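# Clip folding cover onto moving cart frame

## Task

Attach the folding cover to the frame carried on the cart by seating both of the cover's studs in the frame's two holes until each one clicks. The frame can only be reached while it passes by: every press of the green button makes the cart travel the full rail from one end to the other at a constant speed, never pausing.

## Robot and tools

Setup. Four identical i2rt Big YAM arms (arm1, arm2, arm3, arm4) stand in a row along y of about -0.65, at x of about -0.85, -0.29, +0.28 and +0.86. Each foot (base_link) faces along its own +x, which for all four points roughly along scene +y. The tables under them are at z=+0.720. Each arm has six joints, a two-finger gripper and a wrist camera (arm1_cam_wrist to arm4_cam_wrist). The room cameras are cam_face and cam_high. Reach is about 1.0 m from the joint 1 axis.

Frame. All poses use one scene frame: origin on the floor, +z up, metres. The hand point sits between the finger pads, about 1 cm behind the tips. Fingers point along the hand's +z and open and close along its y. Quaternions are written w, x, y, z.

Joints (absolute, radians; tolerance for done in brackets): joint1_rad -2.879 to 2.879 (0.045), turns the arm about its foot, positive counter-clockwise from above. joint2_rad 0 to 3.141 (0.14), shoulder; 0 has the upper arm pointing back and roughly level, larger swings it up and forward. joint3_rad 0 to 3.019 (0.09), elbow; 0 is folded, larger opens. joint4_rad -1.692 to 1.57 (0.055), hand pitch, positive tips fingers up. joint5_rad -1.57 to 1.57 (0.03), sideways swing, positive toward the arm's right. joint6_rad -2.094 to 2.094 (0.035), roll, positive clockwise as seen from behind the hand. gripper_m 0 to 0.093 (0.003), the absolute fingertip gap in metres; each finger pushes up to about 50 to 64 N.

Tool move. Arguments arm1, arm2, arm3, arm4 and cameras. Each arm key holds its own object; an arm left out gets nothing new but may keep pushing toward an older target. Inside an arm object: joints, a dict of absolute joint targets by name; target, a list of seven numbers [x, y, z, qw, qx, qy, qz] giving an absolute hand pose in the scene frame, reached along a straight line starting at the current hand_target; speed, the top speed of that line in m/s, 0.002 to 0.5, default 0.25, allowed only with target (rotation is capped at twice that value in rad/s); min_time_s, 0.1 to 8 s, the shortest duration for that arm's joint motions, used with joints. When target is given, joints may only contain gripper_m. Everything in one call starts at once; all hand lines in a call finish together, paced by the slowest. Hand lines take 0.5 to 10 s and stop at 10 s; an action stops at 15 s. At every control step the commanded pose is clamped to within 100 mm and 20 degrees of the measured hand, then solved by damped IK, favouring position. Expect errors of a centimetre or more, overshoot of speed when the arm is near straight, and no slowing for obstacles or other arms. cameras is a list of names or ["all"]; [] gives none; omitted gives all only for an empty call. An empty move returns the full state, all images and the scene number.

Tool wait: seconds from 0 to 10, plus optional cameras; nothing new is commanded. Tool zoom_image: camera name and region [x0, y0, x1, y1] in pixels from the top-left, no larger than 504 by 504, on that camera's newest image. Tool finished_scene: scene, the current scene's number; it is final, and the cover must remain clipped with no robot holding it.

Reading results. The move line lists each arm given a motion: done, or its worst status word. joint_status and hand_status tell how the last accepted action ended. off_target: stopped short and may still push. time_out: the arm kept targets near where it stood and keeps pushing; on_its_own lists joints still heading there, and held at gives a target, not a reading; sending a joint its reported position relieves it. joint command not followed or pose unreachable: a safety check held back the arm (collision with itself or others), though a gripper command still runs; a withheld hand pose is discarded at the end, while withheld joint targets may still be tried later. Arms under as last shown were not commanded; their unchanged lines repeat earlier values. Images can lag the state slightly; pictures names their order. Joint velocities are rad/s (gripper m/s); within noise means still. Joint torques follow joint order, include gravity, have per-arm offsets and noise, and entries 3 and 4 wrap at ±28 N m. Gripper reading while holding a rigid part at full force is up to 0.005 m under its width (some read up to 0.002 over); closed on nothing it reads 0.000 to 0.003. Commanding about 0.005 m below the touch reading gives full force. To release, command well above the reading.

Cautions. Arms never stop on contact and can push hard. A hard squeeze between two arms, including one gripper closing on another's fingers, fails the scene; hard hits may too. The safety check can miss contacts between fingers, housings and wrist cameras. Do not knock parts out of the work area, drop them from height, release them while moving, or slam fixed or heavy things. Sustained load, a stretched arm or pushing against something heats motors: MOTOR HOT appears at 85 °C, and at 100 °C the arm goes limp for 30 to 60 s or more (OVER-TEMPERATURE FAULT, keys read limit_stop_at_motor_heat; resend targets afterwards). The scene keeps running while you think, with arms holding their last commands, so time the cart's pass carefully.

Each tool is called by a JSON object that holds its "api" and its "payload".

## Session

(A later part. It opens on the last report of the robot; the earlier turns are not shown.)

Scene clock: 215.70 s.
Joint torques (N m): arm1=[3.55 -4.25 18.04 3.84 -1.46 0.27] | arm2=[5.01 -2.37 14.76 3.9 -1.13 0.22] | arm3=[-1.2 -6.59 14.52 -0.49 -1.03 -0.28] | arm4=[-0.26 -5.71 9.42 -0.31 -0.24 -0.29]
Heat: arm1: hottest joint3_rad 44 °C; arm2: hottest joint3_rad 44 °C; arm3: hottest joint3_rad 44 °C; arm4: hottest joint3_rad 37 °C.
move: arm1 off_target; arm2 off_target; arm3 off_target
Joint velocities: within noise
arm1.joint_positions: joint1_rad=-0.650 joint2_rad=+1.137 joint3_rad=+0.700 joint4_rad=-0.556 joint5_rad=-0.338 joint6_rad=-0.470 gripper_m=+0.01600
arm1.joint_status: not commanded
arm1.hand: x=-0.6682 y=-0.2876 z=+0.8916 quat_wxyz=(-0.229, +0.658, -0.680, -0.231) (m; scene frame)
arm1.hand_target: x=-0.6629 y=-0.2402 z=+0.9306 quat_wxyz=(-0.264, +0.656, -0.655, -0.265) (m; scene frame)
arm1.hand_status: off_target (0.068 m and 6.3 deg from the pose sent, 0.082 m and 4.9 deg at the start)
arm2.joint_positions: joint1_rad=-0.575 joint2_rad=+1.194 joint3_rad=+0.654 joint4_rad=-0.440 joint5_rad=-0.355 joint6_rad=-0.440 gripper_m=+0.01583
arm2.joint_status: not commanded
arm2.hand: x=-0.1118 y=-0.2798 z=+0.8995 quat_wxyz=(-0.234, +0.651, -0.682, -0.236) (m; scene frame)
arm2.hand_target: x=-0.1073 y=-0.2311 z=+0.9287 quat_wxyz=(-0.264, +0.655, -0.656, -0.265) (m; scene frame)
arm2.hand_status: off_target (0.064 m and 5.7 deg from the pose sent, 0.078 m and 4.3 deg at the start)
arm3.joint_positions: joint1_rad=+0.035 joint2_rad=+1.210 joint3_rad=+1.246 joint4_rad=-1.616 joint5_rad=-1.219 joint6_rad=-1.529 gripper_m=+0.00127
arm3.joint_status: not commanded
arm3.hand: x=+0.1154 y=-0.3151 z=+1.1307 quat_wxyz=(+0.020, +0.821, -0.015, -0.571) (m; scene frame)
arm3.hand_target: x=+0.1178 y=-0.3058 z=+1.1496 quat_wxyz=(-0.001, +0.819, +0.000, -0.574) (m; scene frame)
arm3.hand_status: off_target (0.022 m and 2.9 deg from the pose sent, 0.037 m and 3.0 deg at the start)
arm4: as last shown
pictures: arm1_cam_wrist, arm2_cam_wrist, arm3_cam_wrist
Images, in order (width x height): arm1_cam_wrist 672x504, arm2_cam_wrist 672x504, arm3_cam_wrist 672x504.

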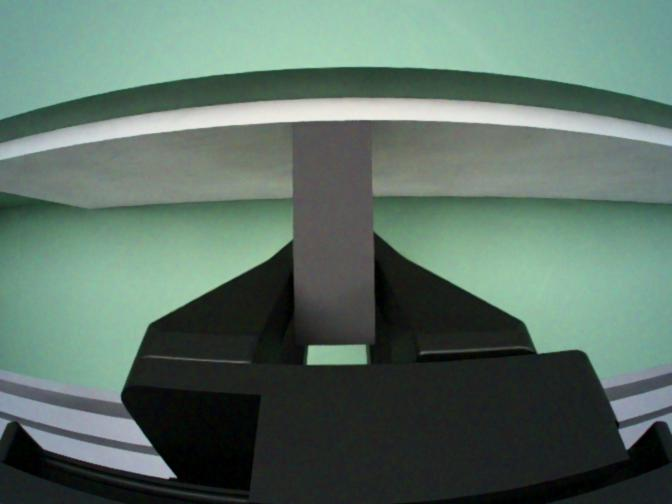

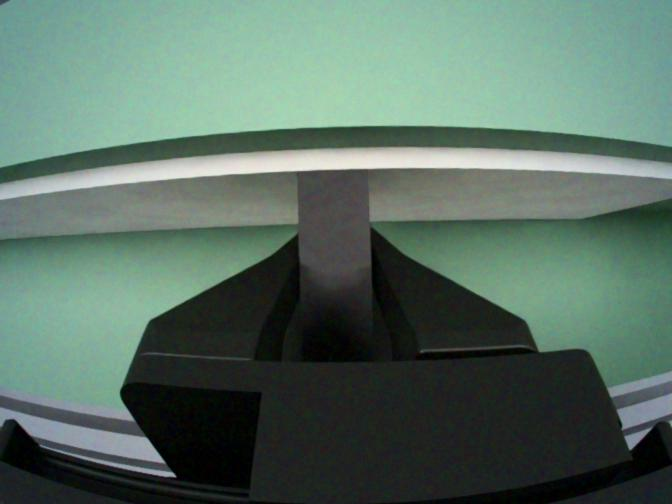

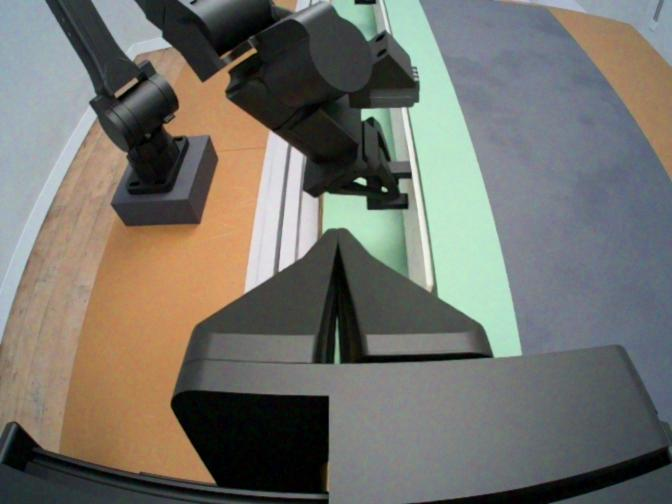

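{"api": "move", "payload": {"arm1": {"target": [-0.6370, -0.2300, 0.9300, -0.26489, 0.65562, -0.65562, -0.26489], "speed": 0.012}, "arm2": {"target": [-0.0810, -0.2210, 0.9280, -0.26489, 0.65562, -0.65562, -0.26489], "speed": 0.012}, "arm3": {"target": [0.1405, -0.300, 1.15, 0, 0.81915, 0, -0.57358], "speed": 0.012}, "cameras": ["cam_face", "cam_high", "arm3_cam_wrist"]}}

{"api": "zoom_image", "payload": {"camera": "cam_face", "region": [200, 180, 500, 360]}}

Scene clock: 218.80 s.
Joint torques (N m): arm1=[3.55 -4.01 18.06 3.47 -1.93 0.3] | arm2=[5.42 -2.96 15.3 3.64 -1.54 0.24] | arm3=[-1.26 -7.12 14.02 -0.46 -0.93 -0.28] | arm4=[-0.03 -5.6 9.54 -0.21 -0.25 -0.29]
Heat: arm1: hottest joint3_rad 45 °C; arm2: hottest joint3_rad 45 °C; arm3: hottest joint3_rad 44 °C; arm4: hottest joint3_rad 37 °C.
move: arm1 off_target; arm2 off_target; arm3 off_target
Joint velocities: within noise
arm1.joint_positions: joint1_rad=-0.702 joint2_rad=+1.175 joint3_rad=+0.732 joint4_rad=-0.562 joint5_rad=-0.359 joint6_rad=-0.513 gripper_m=+0.01600
arm1.joint_status: not commanded
arm1.hand: x=-0.6461 y=-0.2872 z=+0.8921 quat_wxyz=(-0.231, +0.656, -0.681, -0.229) (m; scene frame)
arm1.hand_target: x=-0.6410 y=-0.2376 z=+0.9323 quat_wxyz=(-0.264, +0.656, -0.655, -0.266) (m; scene frame)
arm1.hand_status: off_target (0.069 m and 6.4 deg from the pose sent, 0.076 m and 6.3 deg at the start)
arm2.joint_positions: joint1_rad=-0.627 joint2_rad=+1.233 joint3_rad=+0.688 joint4_rad=-0.449 joint5_rad=-0.378 joint6_rad=-0.485 gripper_m=+0.01583
arm2.joint_status: not commanded
arm2.hand: x=-0.0897 y=-0.2793 z=+0.9001 quat_wxyz=(-0.235, +0.650, -0.683, -0.234) (m; scene frame)
arm2.hand_target: x=-0.0849 y=-0.2285 z=+0.9310 quat_wxyz=(-0.265, +0.656, -0.655, -0.266) (m; scene frame)
arm2.hand_status: off_target (0.065 m and 5.8 deg from the pose sent, 0.072 m and 5.7 deg at the start)
arm3.joint_positions: joint1_rad=-0.030 joint2_rad=+1.221 joint3_rad=+1.255 joint4_rad=-1.667 joint5_rad=-1.219 joint6_rad=-1.598 gripper_m=+0.00127
arm3.joint_status: not commanded
arm3.hand: x=+0.1369 y=-0.3079 z=+1.1312 quat_wxyz=(+0.003, +0.820, -0.028, -0.571) (m; scene frame)
arm3.hand_target: x=+0.1397 y=-0.3009 z=+1.1495 quat_wxyz=(-0.018, +0.820, -0.013, -0.572) (m; scene frame)
arm3.hand_status: off_target (0.021 m and 3.2 deg from the pose sent, 0.035 m and 2.9 deg at the start; a joint's target at an end of its range on 65 of 87 steps)
arm4.joint_positions: joint1_rad=-0.568 joint2_rad=+1.181 joint3_rad=+0.598 joint4_rad=-0.988 joint5_rad=+0.004 joint6_rad=-0.568 gripper_m=+0.00118
arm4.joint_status: not commanded
arm4.hand: x=+1.0036 y=-0.4365 z=+0.8287 quat_wxyz=(+0.009, +0.702, -0.712, +0.003) (m; scene frame)
arm4.hand_target: x=+1.0121 y=-0.4276 z=+0.8399 quat_wxyz=(-0.001, +0.707, -0.707, +0.000) (m; scene frame)
arm4.hand_status: not commanded
pictures: arm3_cam_wrist, cam_face, cam_high
Images, in order (width x height): arm3_cam_wrist 672x504, cam_face 896x504, cam_high 896x504.

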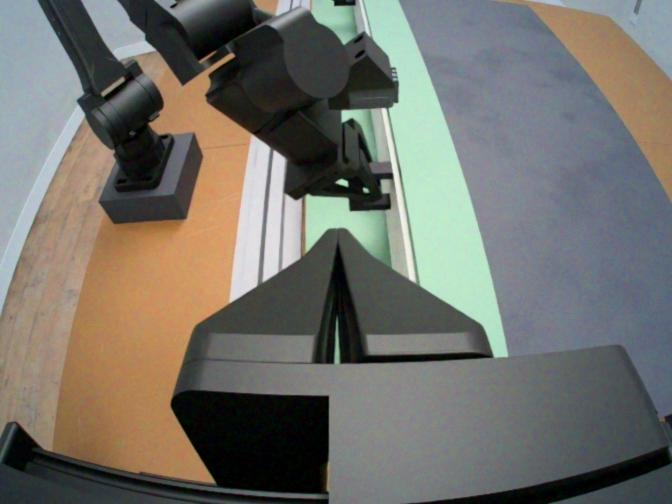

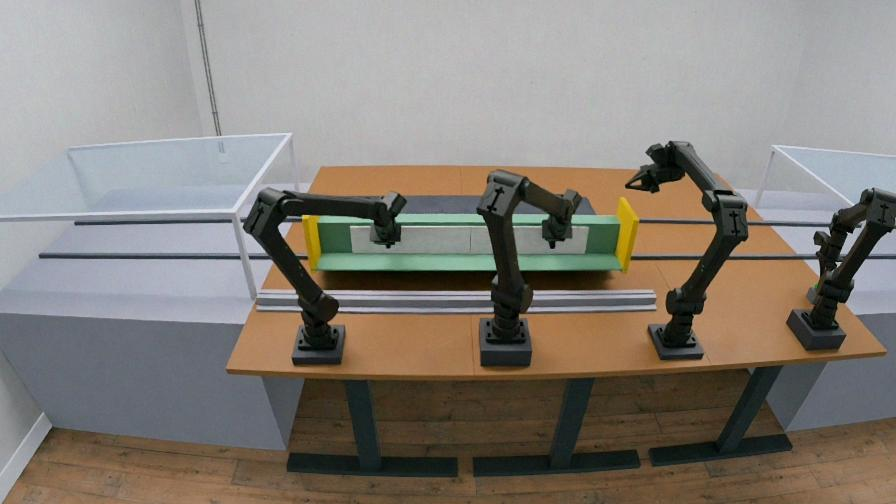

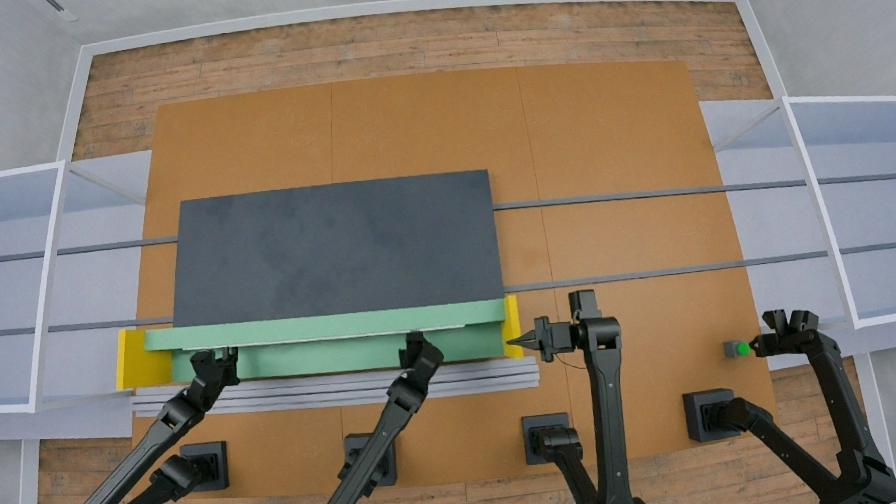

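Scaled by 1.680 from the camera's 896x504 image, which has a finer 1280x720 frame.

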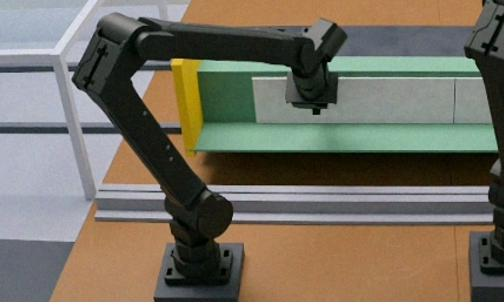

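{"api": "move", "payload": {"arm1": {"target": [-0.6165, -0.2300, 0.9300, -0.26489, 0.65562, -0.65562, -0.26489], "speed": 0.011}, "arm2": {"target": [-0.0605, -0.2210, 0.9280, -0.26489, 0.65562, -0.65562, -0.26489], "speed": 0.011}, "arm3": {"target": [0.1500, -0.300, 1.17, 0, 0.81915, 0, -0.57358], "speed": 0.011}, "cameras": ["arm1_cam_wrist", "arm2_cam_wrist", "arm3_cam_wrist", "cam_high"]}}

{"api": "zoom_image", "payload": {"camera": "arm1_cam_wrist", "region": [0, 40, 504, 220]}}

{"api": "zoom_image", "payload": {"camera": "arm2_cam_wrist", "region": [168, 80, 672, 260]}}

{"api": "zoom_image", "payload": {"camera": "arm3_cam_wrist", "region": [340, 100, 460, 300]}}

Scene clock: 222.13 s.
Joint torques (N m): arm1=[4.31 -5.83 17.8 3.25 -2.16 0.36] | arm2=[6.12 -4.01 14.97 3.4 -1.77 0.28] | arm3=[-1.26 -8.7 14.38 -0.43 -0.92 0.17] | arm4=[-0.38 -5.6 9.42 -0.35 -0.24 -0.26]
Heat: arm1: hottest joint3_rad 45 °C; arm2: hottest joint3_rad 45 °C; arm3: hottest joint3_rad 45 °C; arm4: hottest joint3_rad 37 °C.
move: arm1 off_target; arm2 off_target; arm3 off_target
Joint velocities: within noise
arm1.joint_positions: joint1_rad=-0.756 joint2_rad=+1.217 joint3_rad=+0.766 joint4_rad=-0.568 joint5_rad=-0.382 joint6_rad=-0.556 gripper_m=+0.01600
arm1.joint_status: not commanded
arm1.hand: x=-0.6227 y=-0.2878 z=+0.8918 quat_wxyz=(-0.233, +0.654, -0.683, -0.227) (m; scene frame)
arm1.hand_target: x=-0.6204 y=-0.2380 z=+0.9314 quat_wxyz=(-0.264, +0.656, -0.655, -0.266) (m; scene frame)
arm1.hand_status: off_target (0.070 m and 6.5 deg from the pose sent, 0.075 m and 6.4 deg at the start)
arm2.joint_positions: joint1_rad=-0.679 joint2_rad=+1.274 joint3_rad=+0.723 joint4_rad=-0.458 joint5_rad=-0.400 joint6_rad=-0.528 gripper_m=+0.01583
arm2.joint_status: not commanded
arm2.hand: x=-0.0664 y=-0.2799 z=+0.8997 quat_wxyz=(-0.237, +0.648, -0.685, -0.232) (m; scene frame)
arm2.hand_target: x=-0.0647 y=-0.2287 z=+0.9297 quat_wxyz=(-0.264, +0.656, -0.656, -0.265) (m; scene frame)
arm2.hand_status: off_target (0.066 m and 6.1 deg from the pose sent, 0.071 m and 5.8 deg at the start)
arm3.joint_positions: joint1_rad=-0.057 joint2_rad=+1.218 joint3_rad=+1.282 joint4_rad=-1.667 joint5_rad=-1.219 joint6_rad=-1.598 gripper_m=+0.00127
arm3.joint_status: not commanded
arm3.hand: x=+0.1464 y=-0.3017 z=+1.1425 quat_wxyz=(-0.017, +0.820, -0.030, -0.571) (m; scene frame)
arm3.hand_target: x=+0.1491 y=-0.3004 z=+1.1683 quat_wxyz=(-0.036, +0.819, -0.026, -0.571) (m; scene frame)
arm3.hand_status: off_target (0.028 m and 4.0 deg from the pose sent, 0.042 m and 3.2 deg at the start; a joint's target at an end of its range on 85 of 86 steps)
arm4: as last shown
pictures: arm1_cam_wrist, arm2_cam_wrist, arm3_cam_wrist, cam_high
Images, in order (width x height): arm1_cam_wrist 672x504, arm2_cam_wrist 672x504, arm3_cam_wrist 672x504, cam_high 896x504.

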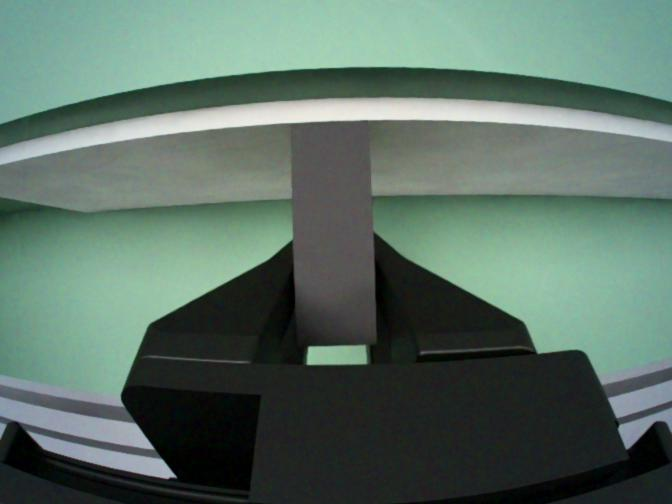

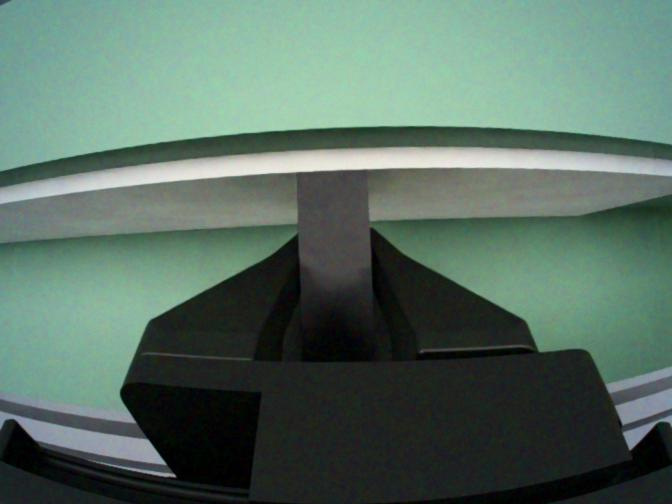

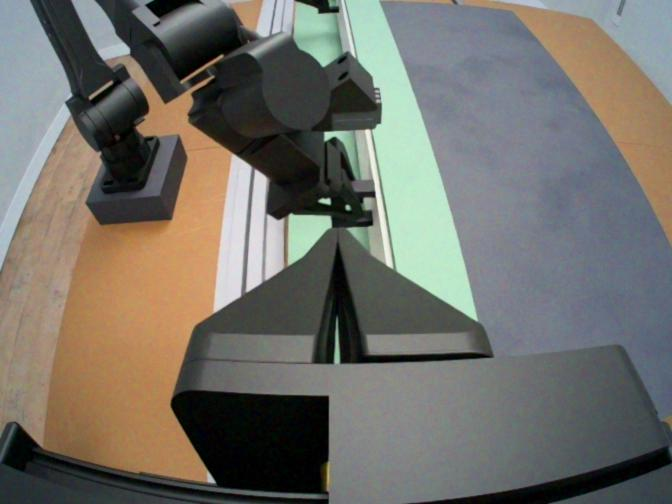

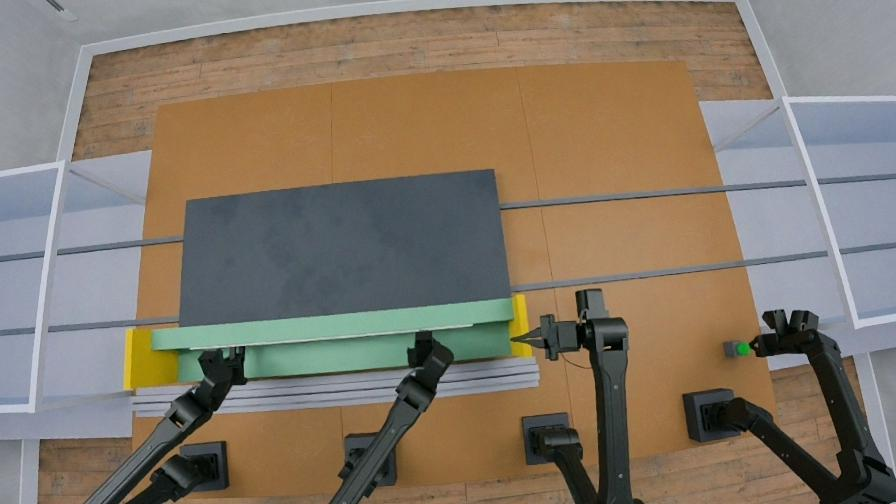

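Scaled by 1.000.

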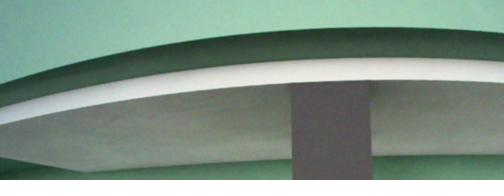

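Scaled by 1.000.

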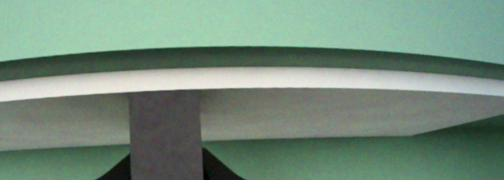

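Scaled by 2.520 from the camera's 672x504 image, which has a finer 960x720 frame.

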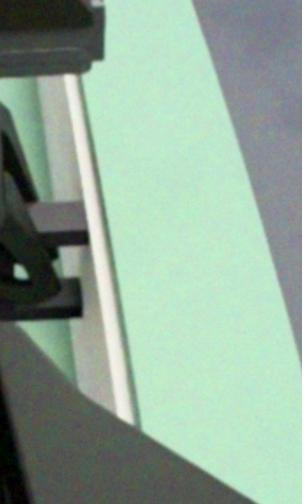

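{"api": "move", "payload": {"arm1": {"target": [-0.5990, -0.2660, 0.9280, -0.26489, 0.65562, -0.65562, -0.26489], "speed": 0.022}, "arm2": {"target": [-0.0435, -0.2580, 0.9260, -0.26489, 0.65562, -0.65562, -0.26489], "speed": 0.022}, "cameras": ["arm1_cam_wrist", "arm2_cam_wrist"]}}

Scene clock: 224.67 s.
Joint torques (N m): arm1=[1.61 -10.52 14.32 1.81 -2.09 0.14] | arm2=[2.61 -9.7 11.18 2.18 -1.65 0.02] | arm3=[-1.26 -8.7 14.37 -0.43 -0.92 0.16] | arm4=[-0.38 -5.77 9.4 -0.17 -0.24 -0.29]
Heat: arm1: hottest joint3_rad 45 °C; arm2: hottest joint3_rad 45 °C; arm3: hottest joint3_rad 45 °C; arm4: hottest joint3_rad 37 °C.
move: arm1 off_target; arm2 off_target
Joint velocities: within noise
arm1.joint_positions: joint1_rad=-0.811 joint2_rad=+1.247 joint3_rad=+0.788 joint4_rad=-0.566 joint5_rad=-0.439 joint6_rad=-0.616 gripper_m=+0.01600
arm1.joint_status: not commanded
arm1.hand: x=-0.6051 y=-0.2898 z=+0.8927 quat_wxyz=(-0.237, +0.657, -0.674, -0.240) (m; scene frame)
arm1.hand_target: x=-0.5998 y=-0.2672 z=+0.9286 quat_wxyz=(-0.266, +0.656, -0.655, -0.265) (m; scene frame)
arm1.hand_status: off_target (0.043 m and 4.8 deg from the pose sent, 0.048 m and 6.5 deg at the start)
arm2.joint_positions: joint1_rad=-0.733 joint2_rad=+1.308 joint3_rad=+0.746 joint4_rad=-0.458 joint5_rad=-0.458 joint6_rad=-0.586 gripper_m=+0.01583
arm2.joint_status: not commanded
arm2.hand: x=-0.0493 y=-0.2814 z=+0.8999 quat_wxyz=(-0.240, +0.652, -0.676, -0.245) (m; scene frame)
arm2.hand_target: x=-0.0443 y=-0.2592 z=+0.9264 quat_wxyz=(-0.265, +0.656, -0.655, -0.265) (m; scene frame)
arm2.hand_status: off_target (0.036 m and 4.4 deg from the pose sent, 0.041 m and 6.1 deg at the start)
arm3, arm4: as last shown
pictures: arm1_cam_wrist, arm2_cam_wrist
Images, in order (width x height): arm1_cam_wrist 672x504, arm2_cam_wrist 672x504.

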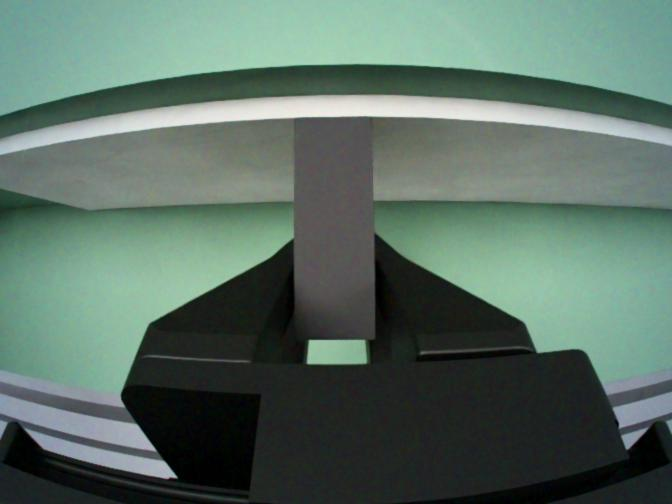

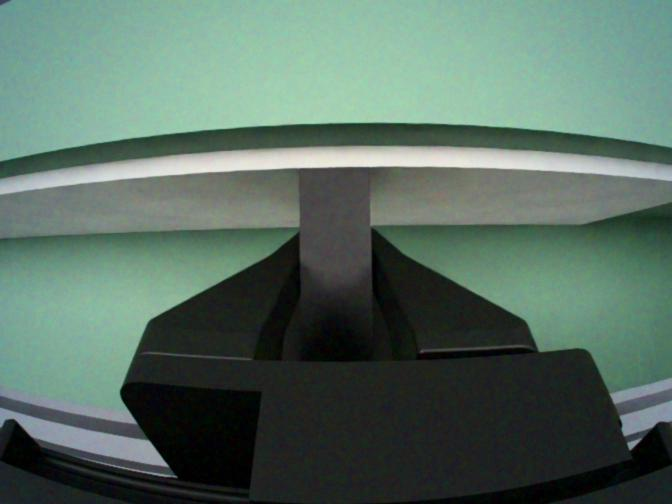

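{"api": "move", "payload": {"arm1": {"target": [-0.5835, -0.2680, 0.9285, -0.26489, 0.65562, -0.65562, -0.26489], "speed": 0.0135, "joints": {"gripper_m": 0.045}}, "arm2": {"target": [-0.0280, -0.2600, 0.9265, -0.26489, 0.65562, -0.65562, -0.26489], "speed": 0.0135, "joints": {"gripper_m": 0.045}}, "cameras": ["arm1_cam_wrist", "arm2_cam_wrist"]}}

Scene clock: 226.70 s.
Joint torques (N m): arm1=[-0.91 -8.59 13.97 1.29 -0.58 -0.12] | arm2=[1.14 -8.53 11.02 1.58 -0.44 -0.17] | arm3=[-1.2 -8.7 14.38 -0.4 -0.92 0.17] | arm4=[0.03 -5.54 9.43 -0.23 -0.25 -0.29]
Heat: arm1: hottest joint3_rad 45 °C; arm2: hottest joint3_rad 45 °C; arm3: hottest joint3_rad 45 °C; arm4: hottest joint3_rad 37 °C.
move: arm1 off_target; arm2 off_target
Joint velocities: within noise
arm1.joint_positions: joint1_rad=-0.820 joint2_rad=+1.256 joint3_rad=+0.820 joint4_rad=-0.568 joint5_rad=-0.497 joint6_rad=-0.616 gripper_m=+0.04489
arm1.joint_status: all done
arm1.hand: x=-0.6017 y=-0.2792 z=+0.9076 quat_wxyz=(-0.244, +0.656, -0.663, -0.266) (m; scene frame)
arm1.hand_target: x=-0.5843 y=-0.2691 z=+0.9283 quat_wxyz=(-0.264, +0.655, -0.657, -0.265) (m; scene frame)
arm1.hand_status: off_target (0.030 m and 2.5 deg from the pose sent, 0.047 m and 4.8 deg at the start)
arm2.joint_positions: joint1_rad=-0.748 joint2_rad=+1.320 joint3_rad=+0.778 joint4_rad=-0.455 joint5_rad=-0.507 joint6_rad=-0.591 gripper_m=+0.04493
arm2.joint_status: all done
arm2.hand: x=-0.0415 y=-0.2720 z=+0.9130 quat_wxyz=(-0.249, +0.650, -0.667, -0.266) (m; scene frame)
arm2.hand_target: x=-0.0279 y=-0.2607 z=+0.9270 quat_wxyz=(-0.265, +0.653, -0.658, -0.266) (m; scene frame)
arm2.hand_status: off_target (0.023 m and 2.3 deg from the pose sent, 0.040 m and 4.4 deg at the start)
arm3, arm4: as last shown
pictures: arm1_cam_wrist, arm2_cam_wrist
Images, in order (width x height): arm1_cam_wrist 672x504, arm2_cam_wrist 672x504.

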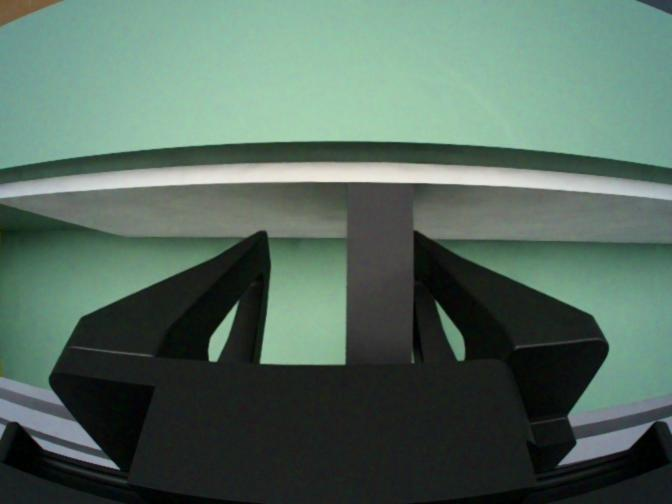

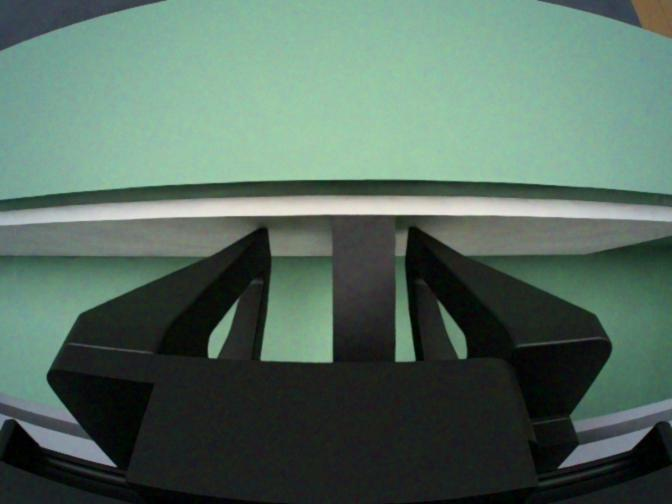

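{"api": "move", "payload": {"arm1": {"target": [-0.5560, -0.3350, 0.9950, -0.26489, 0.65562, -0.65562, -0.26489], "speed": 0.042, "joints": {"gripper_m": 0.065}}, "arm2": {"target": [-0.0020, -0.3260, 0.9950, -0.26489, 0.65562, -0.65562, -0.26489], "speed": 0.042, "joints": {"gripper_m": 0.065}}, "cameras": ["arm1_cam_wrist", "arm2_cam_wrist", "arm3_cam_wrist"]}}

Scene clock: 229.97 s.
Joint torques (N m): arm1=[-0.73 -10.17 14.43 0.75 -0.67 -0.19] | arm2=[0.62 -9.76 11.25 0.69 -0.51 -0.18] | arm3=[-1.2 -8.7 14.37 -0.4 -0.93 0.16] | arm4=[-0.79 -5.42 9.43 -0.28 -0.21 -0.28]
Heat: arm1: hottest joint3_rad 45 °C; arm2: hottest joint3_rad 45 °C; arm3: hottest joint3_rad 45 °C; arm4: hottest joint3_rad 37 °C.
move: arm1 off_target; arm2 off_target
Joint velocities: within noise
arm1.joint_positions: joint1_rad=-1.011 joint2_rad=+1.183 joint3_rad=+0.929 joint4_rad=-0.869 joint5_rad=-0.597 joint6_rad=-0.792 gripper_m=+0.06487
arm1.joint_status: all done
arm1.hand: x=-0.5696 y=-0.3384 z=+0.9628 quat_wxyz=(-0.234, +0.649, -0.671, -0.272) (m; scene frame)
arm1.hand_target: x=-0.5569 y=-0.3351 z=+0.9949 quat_wxyz=(-0.265, +0.653, -0.657, -0.266) (m; scene frame)
arm1.hand_status: off_target (0.035 m and 4.1 deg from the pose sent, 0.113 m and 2.5 deg at the start)
arm2.joint_positions: joint1_rad=-0.925 joint2_rad=+1.217 joint3_rad=+0.875 joint4_rad=-0.759 joint5_rad=-0.607 joint6_rad=-0.781 gripper_m=+0.06490
arm2.joint_status: all done
arm2.hand: x=-0.0136 y=-0.3278 z=+0.9734 quat_wxyz=(-0.246, +0.653, -0.663, -0.270) (m; scene frame)
arm2.hand_target: x=-0.0039 y=-0.3249 z=+0.9945 quat_wxyz=(-0.264, +0.656, -0.655, -0.267) (m; scene frame)
arm2.hand_status: off_target (0.025 m and 2.5 deg from the pose sent, 0.106 m and 2.3 deg at the start)
arm3, arm4: as last shown
pictures: arm1_cam_wrist, arm2_cam_wrist, arm3_cam_wrist
Images, in order (width x height): arm1_cam_wrist 672x504, arm2_cam_wrist 672x504, arm3_cam_wrist 672x504.

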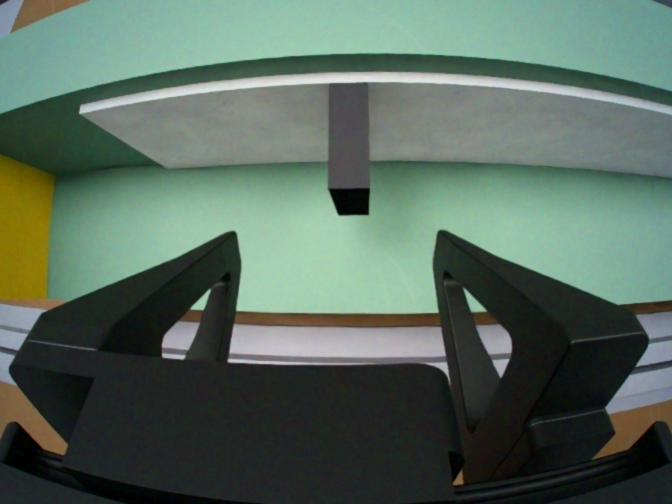

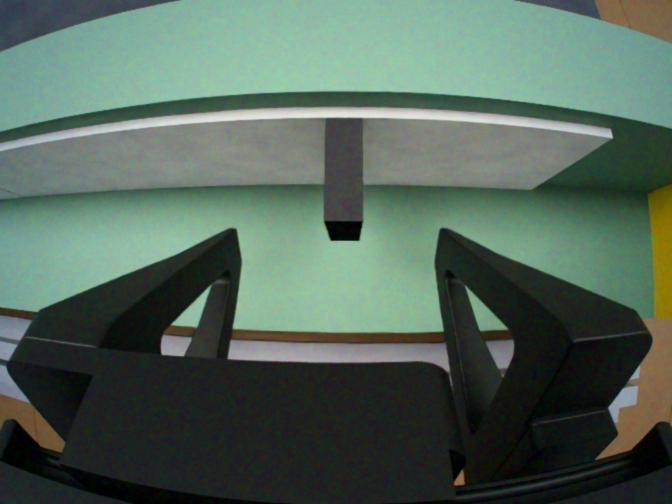

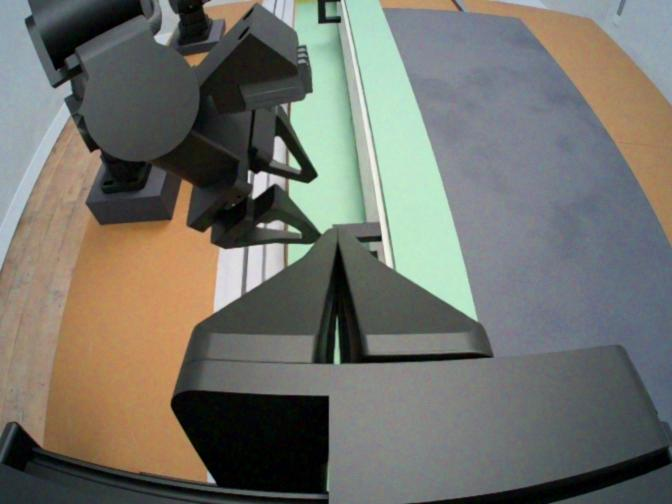

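{"api": "move", "payload": {"arm1": {"target": [-0.5500, -0.4100, 1.0900, -0.26489, 0.65562, -0.65562, -0.26489], "speed": 0.08}, "arm2": {"target": [-0.0100, -0.4100, 1.0900, -0.26489, 0.65562, -0.65562, -0.26489], "speed": 0.08}, "cameras": ["arm1_cam_wrist", "arm2_cam_wrist", "arm3_cam_wrist", "cam_face", "cam_high"]}}

{"api": "zoom_image", "payload": {"camera": "cam_face", "region": [300, 180, 660, 300]}}

{"api": "zoom_image", "payload": {"camera": "cam_high", "region": [110, 270, 540, 420]}}

{"api": "zoom_image", "payload": {"camera": "arm3_cam_wrist", "region": [300, 0, 460, 300]}}

Scene clock: 233.13 s.
Joint torques (N m): arm1=[-0.67 -8.94 14.43 0.47 -0.74 -0.2] | arm2=[0.79 -7.41 11.47 0.46 -0.59 -0.18] | arm3=[-1.26 -8.7 14.38 -0.4 -0.93 0.16] | arm4=[-0.26 -5.77 9.44 -0.28 -0.21 -0.27]
Heat: arm1: hottest joint3_rad 45 °C; arm2: hottest joint3_rad 45 °C; arm3: hottest joint3_rad 46 °C; arm4: hottest joint3_rad 37 °C.
move: arm1 off_target; arm2 off_target
Joint velocities: within noise
arm1.joint_positions: joint1_rad=-1.216 joint2_rad=+1.111 joint3_rad=+1.140 joint4_rad=-1.290 joint5_rad=-0.686 joint6_rad=-1.031 gripper_m=+0.06487
arm1.joint_status: not commanded
arm1.hand: x=-0.5571 y=-0.4083 z=+1.0608 quat_wxyz=(-0.237, +0.649, -0.668, -0.277) (m; scene frame)
arm1.hand_target: x=-0.5509 y=-0.4093 z=+1.0899 quat_wxyz=(-0.265, +0.655, -0.655, -0.266) (m; scene frame)
arm1.hand_status: off_target (0.030 m and 3.8 deg from the pose sent, 0.147 m and 4.1 deg at the start)
arm2.joint_positions: joint1_rad=-1.144 joint2_rad=+1.073 joint3_rad=+1.036 joint4_rad=-1.210 joint5_rad=-0.696 joint6_rad=-1.025 gripper_m=+0.06490
arm2.joint_status: not commanded
arm2.hand: x=-0.0146 y=-0.4095 z=+1.0706 quat_wxyz=(-0.249, +0.650, -0.664, -0.272) (m; scene frame)
arm2.hand_target: x=-0.0095 y=-0.4097 z=+1.0902 quat_wxyz=(-0.265, +0.654, -0.656, -0.266) (m; scene frame)
arm2.hand_status: off_target (0.020 m and 2.4 deg from the pose sent, 0.143 m and 2.5 deg at the start)
arm3, arm4: as last shown
pictures: arm1_cam_wrist, arm2_cam_wrist, arm3_cam_wrist, cam_face, cam_high
Images, in order (width x height): arm1_cam_wrist 672x504, arm2_cam_wrist 672x504, arm3_cam_wrist 672x504, cam_face 896x504, cam_high 896x504.

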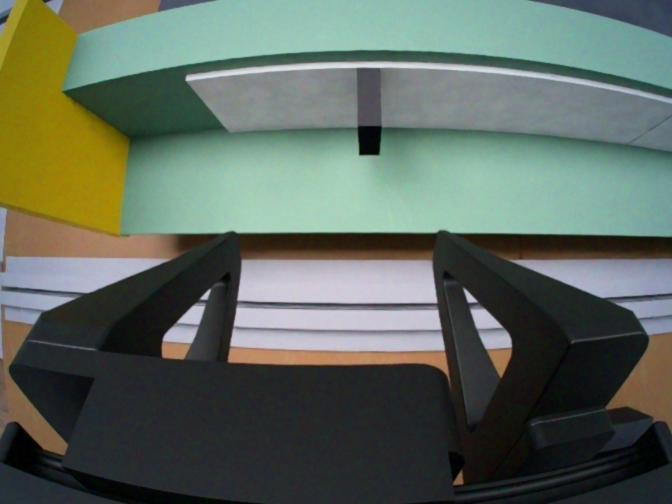

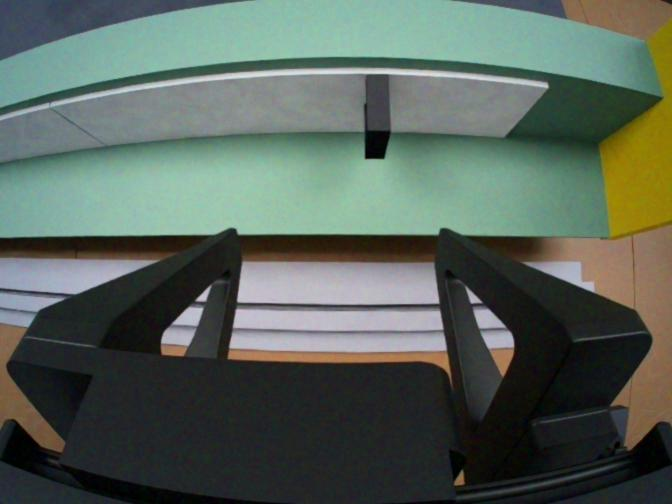

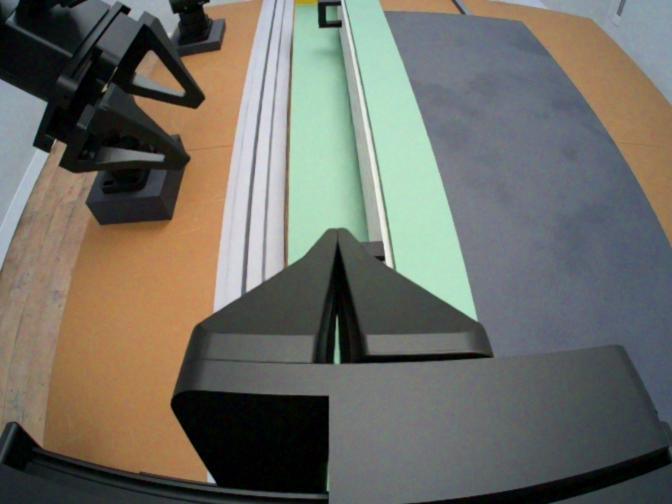

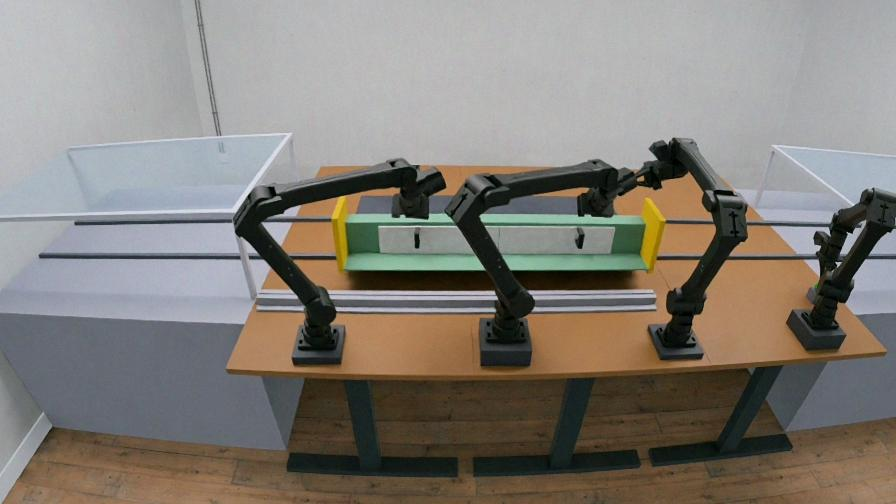

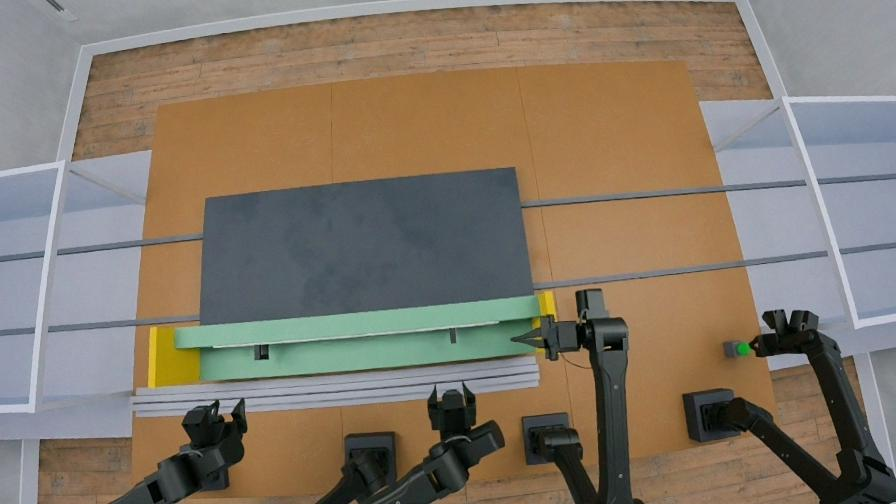

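Scaled by 1.400 from the camera's 896x504 image, which has a finer 1280x720 frame.

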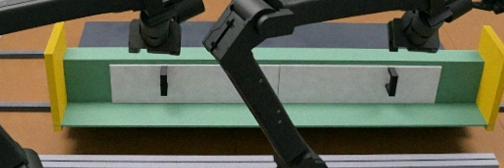

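Scaled by 1.172 from the camera's 896x504 image, which has a finer 1280x720 frame.

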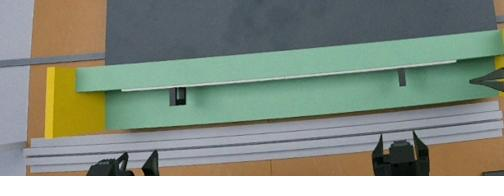

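Scaled by 1.680 from the camera's 672x504 image, which has a finer 960x720 frame.

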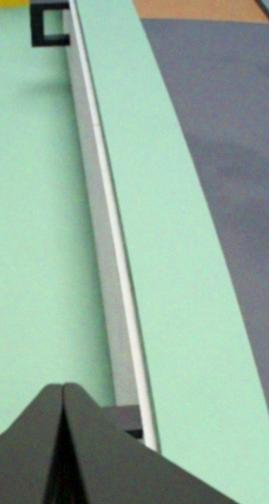

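{"api": "zoom_image", "payload": {"camera": "arm1_cam_wrist", "region": [120, 30, 320, 150]}}

{"api": "zoom_image", "payload": {"camera": "arm2_cam_wrist", "region": [440, 40, 640, 160]}}

Scaled by 2.520 from the camera's 672x504 image, which has a finer 960x720 frame.

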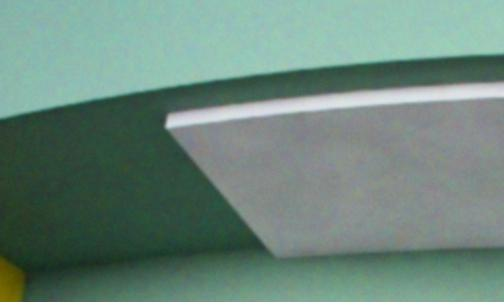

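Scaled by 2.520 from the camera's 672x504 image, which has a finer 960x720 frame.

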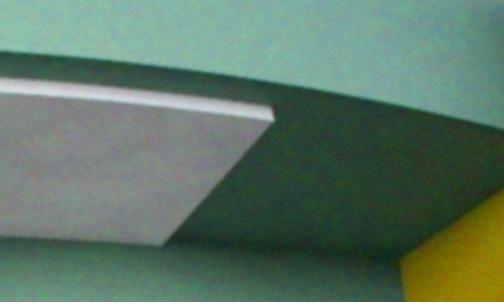

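{"api": "finished_scene", "payload": {"scene": 1}}

The scene is finished: the task was done.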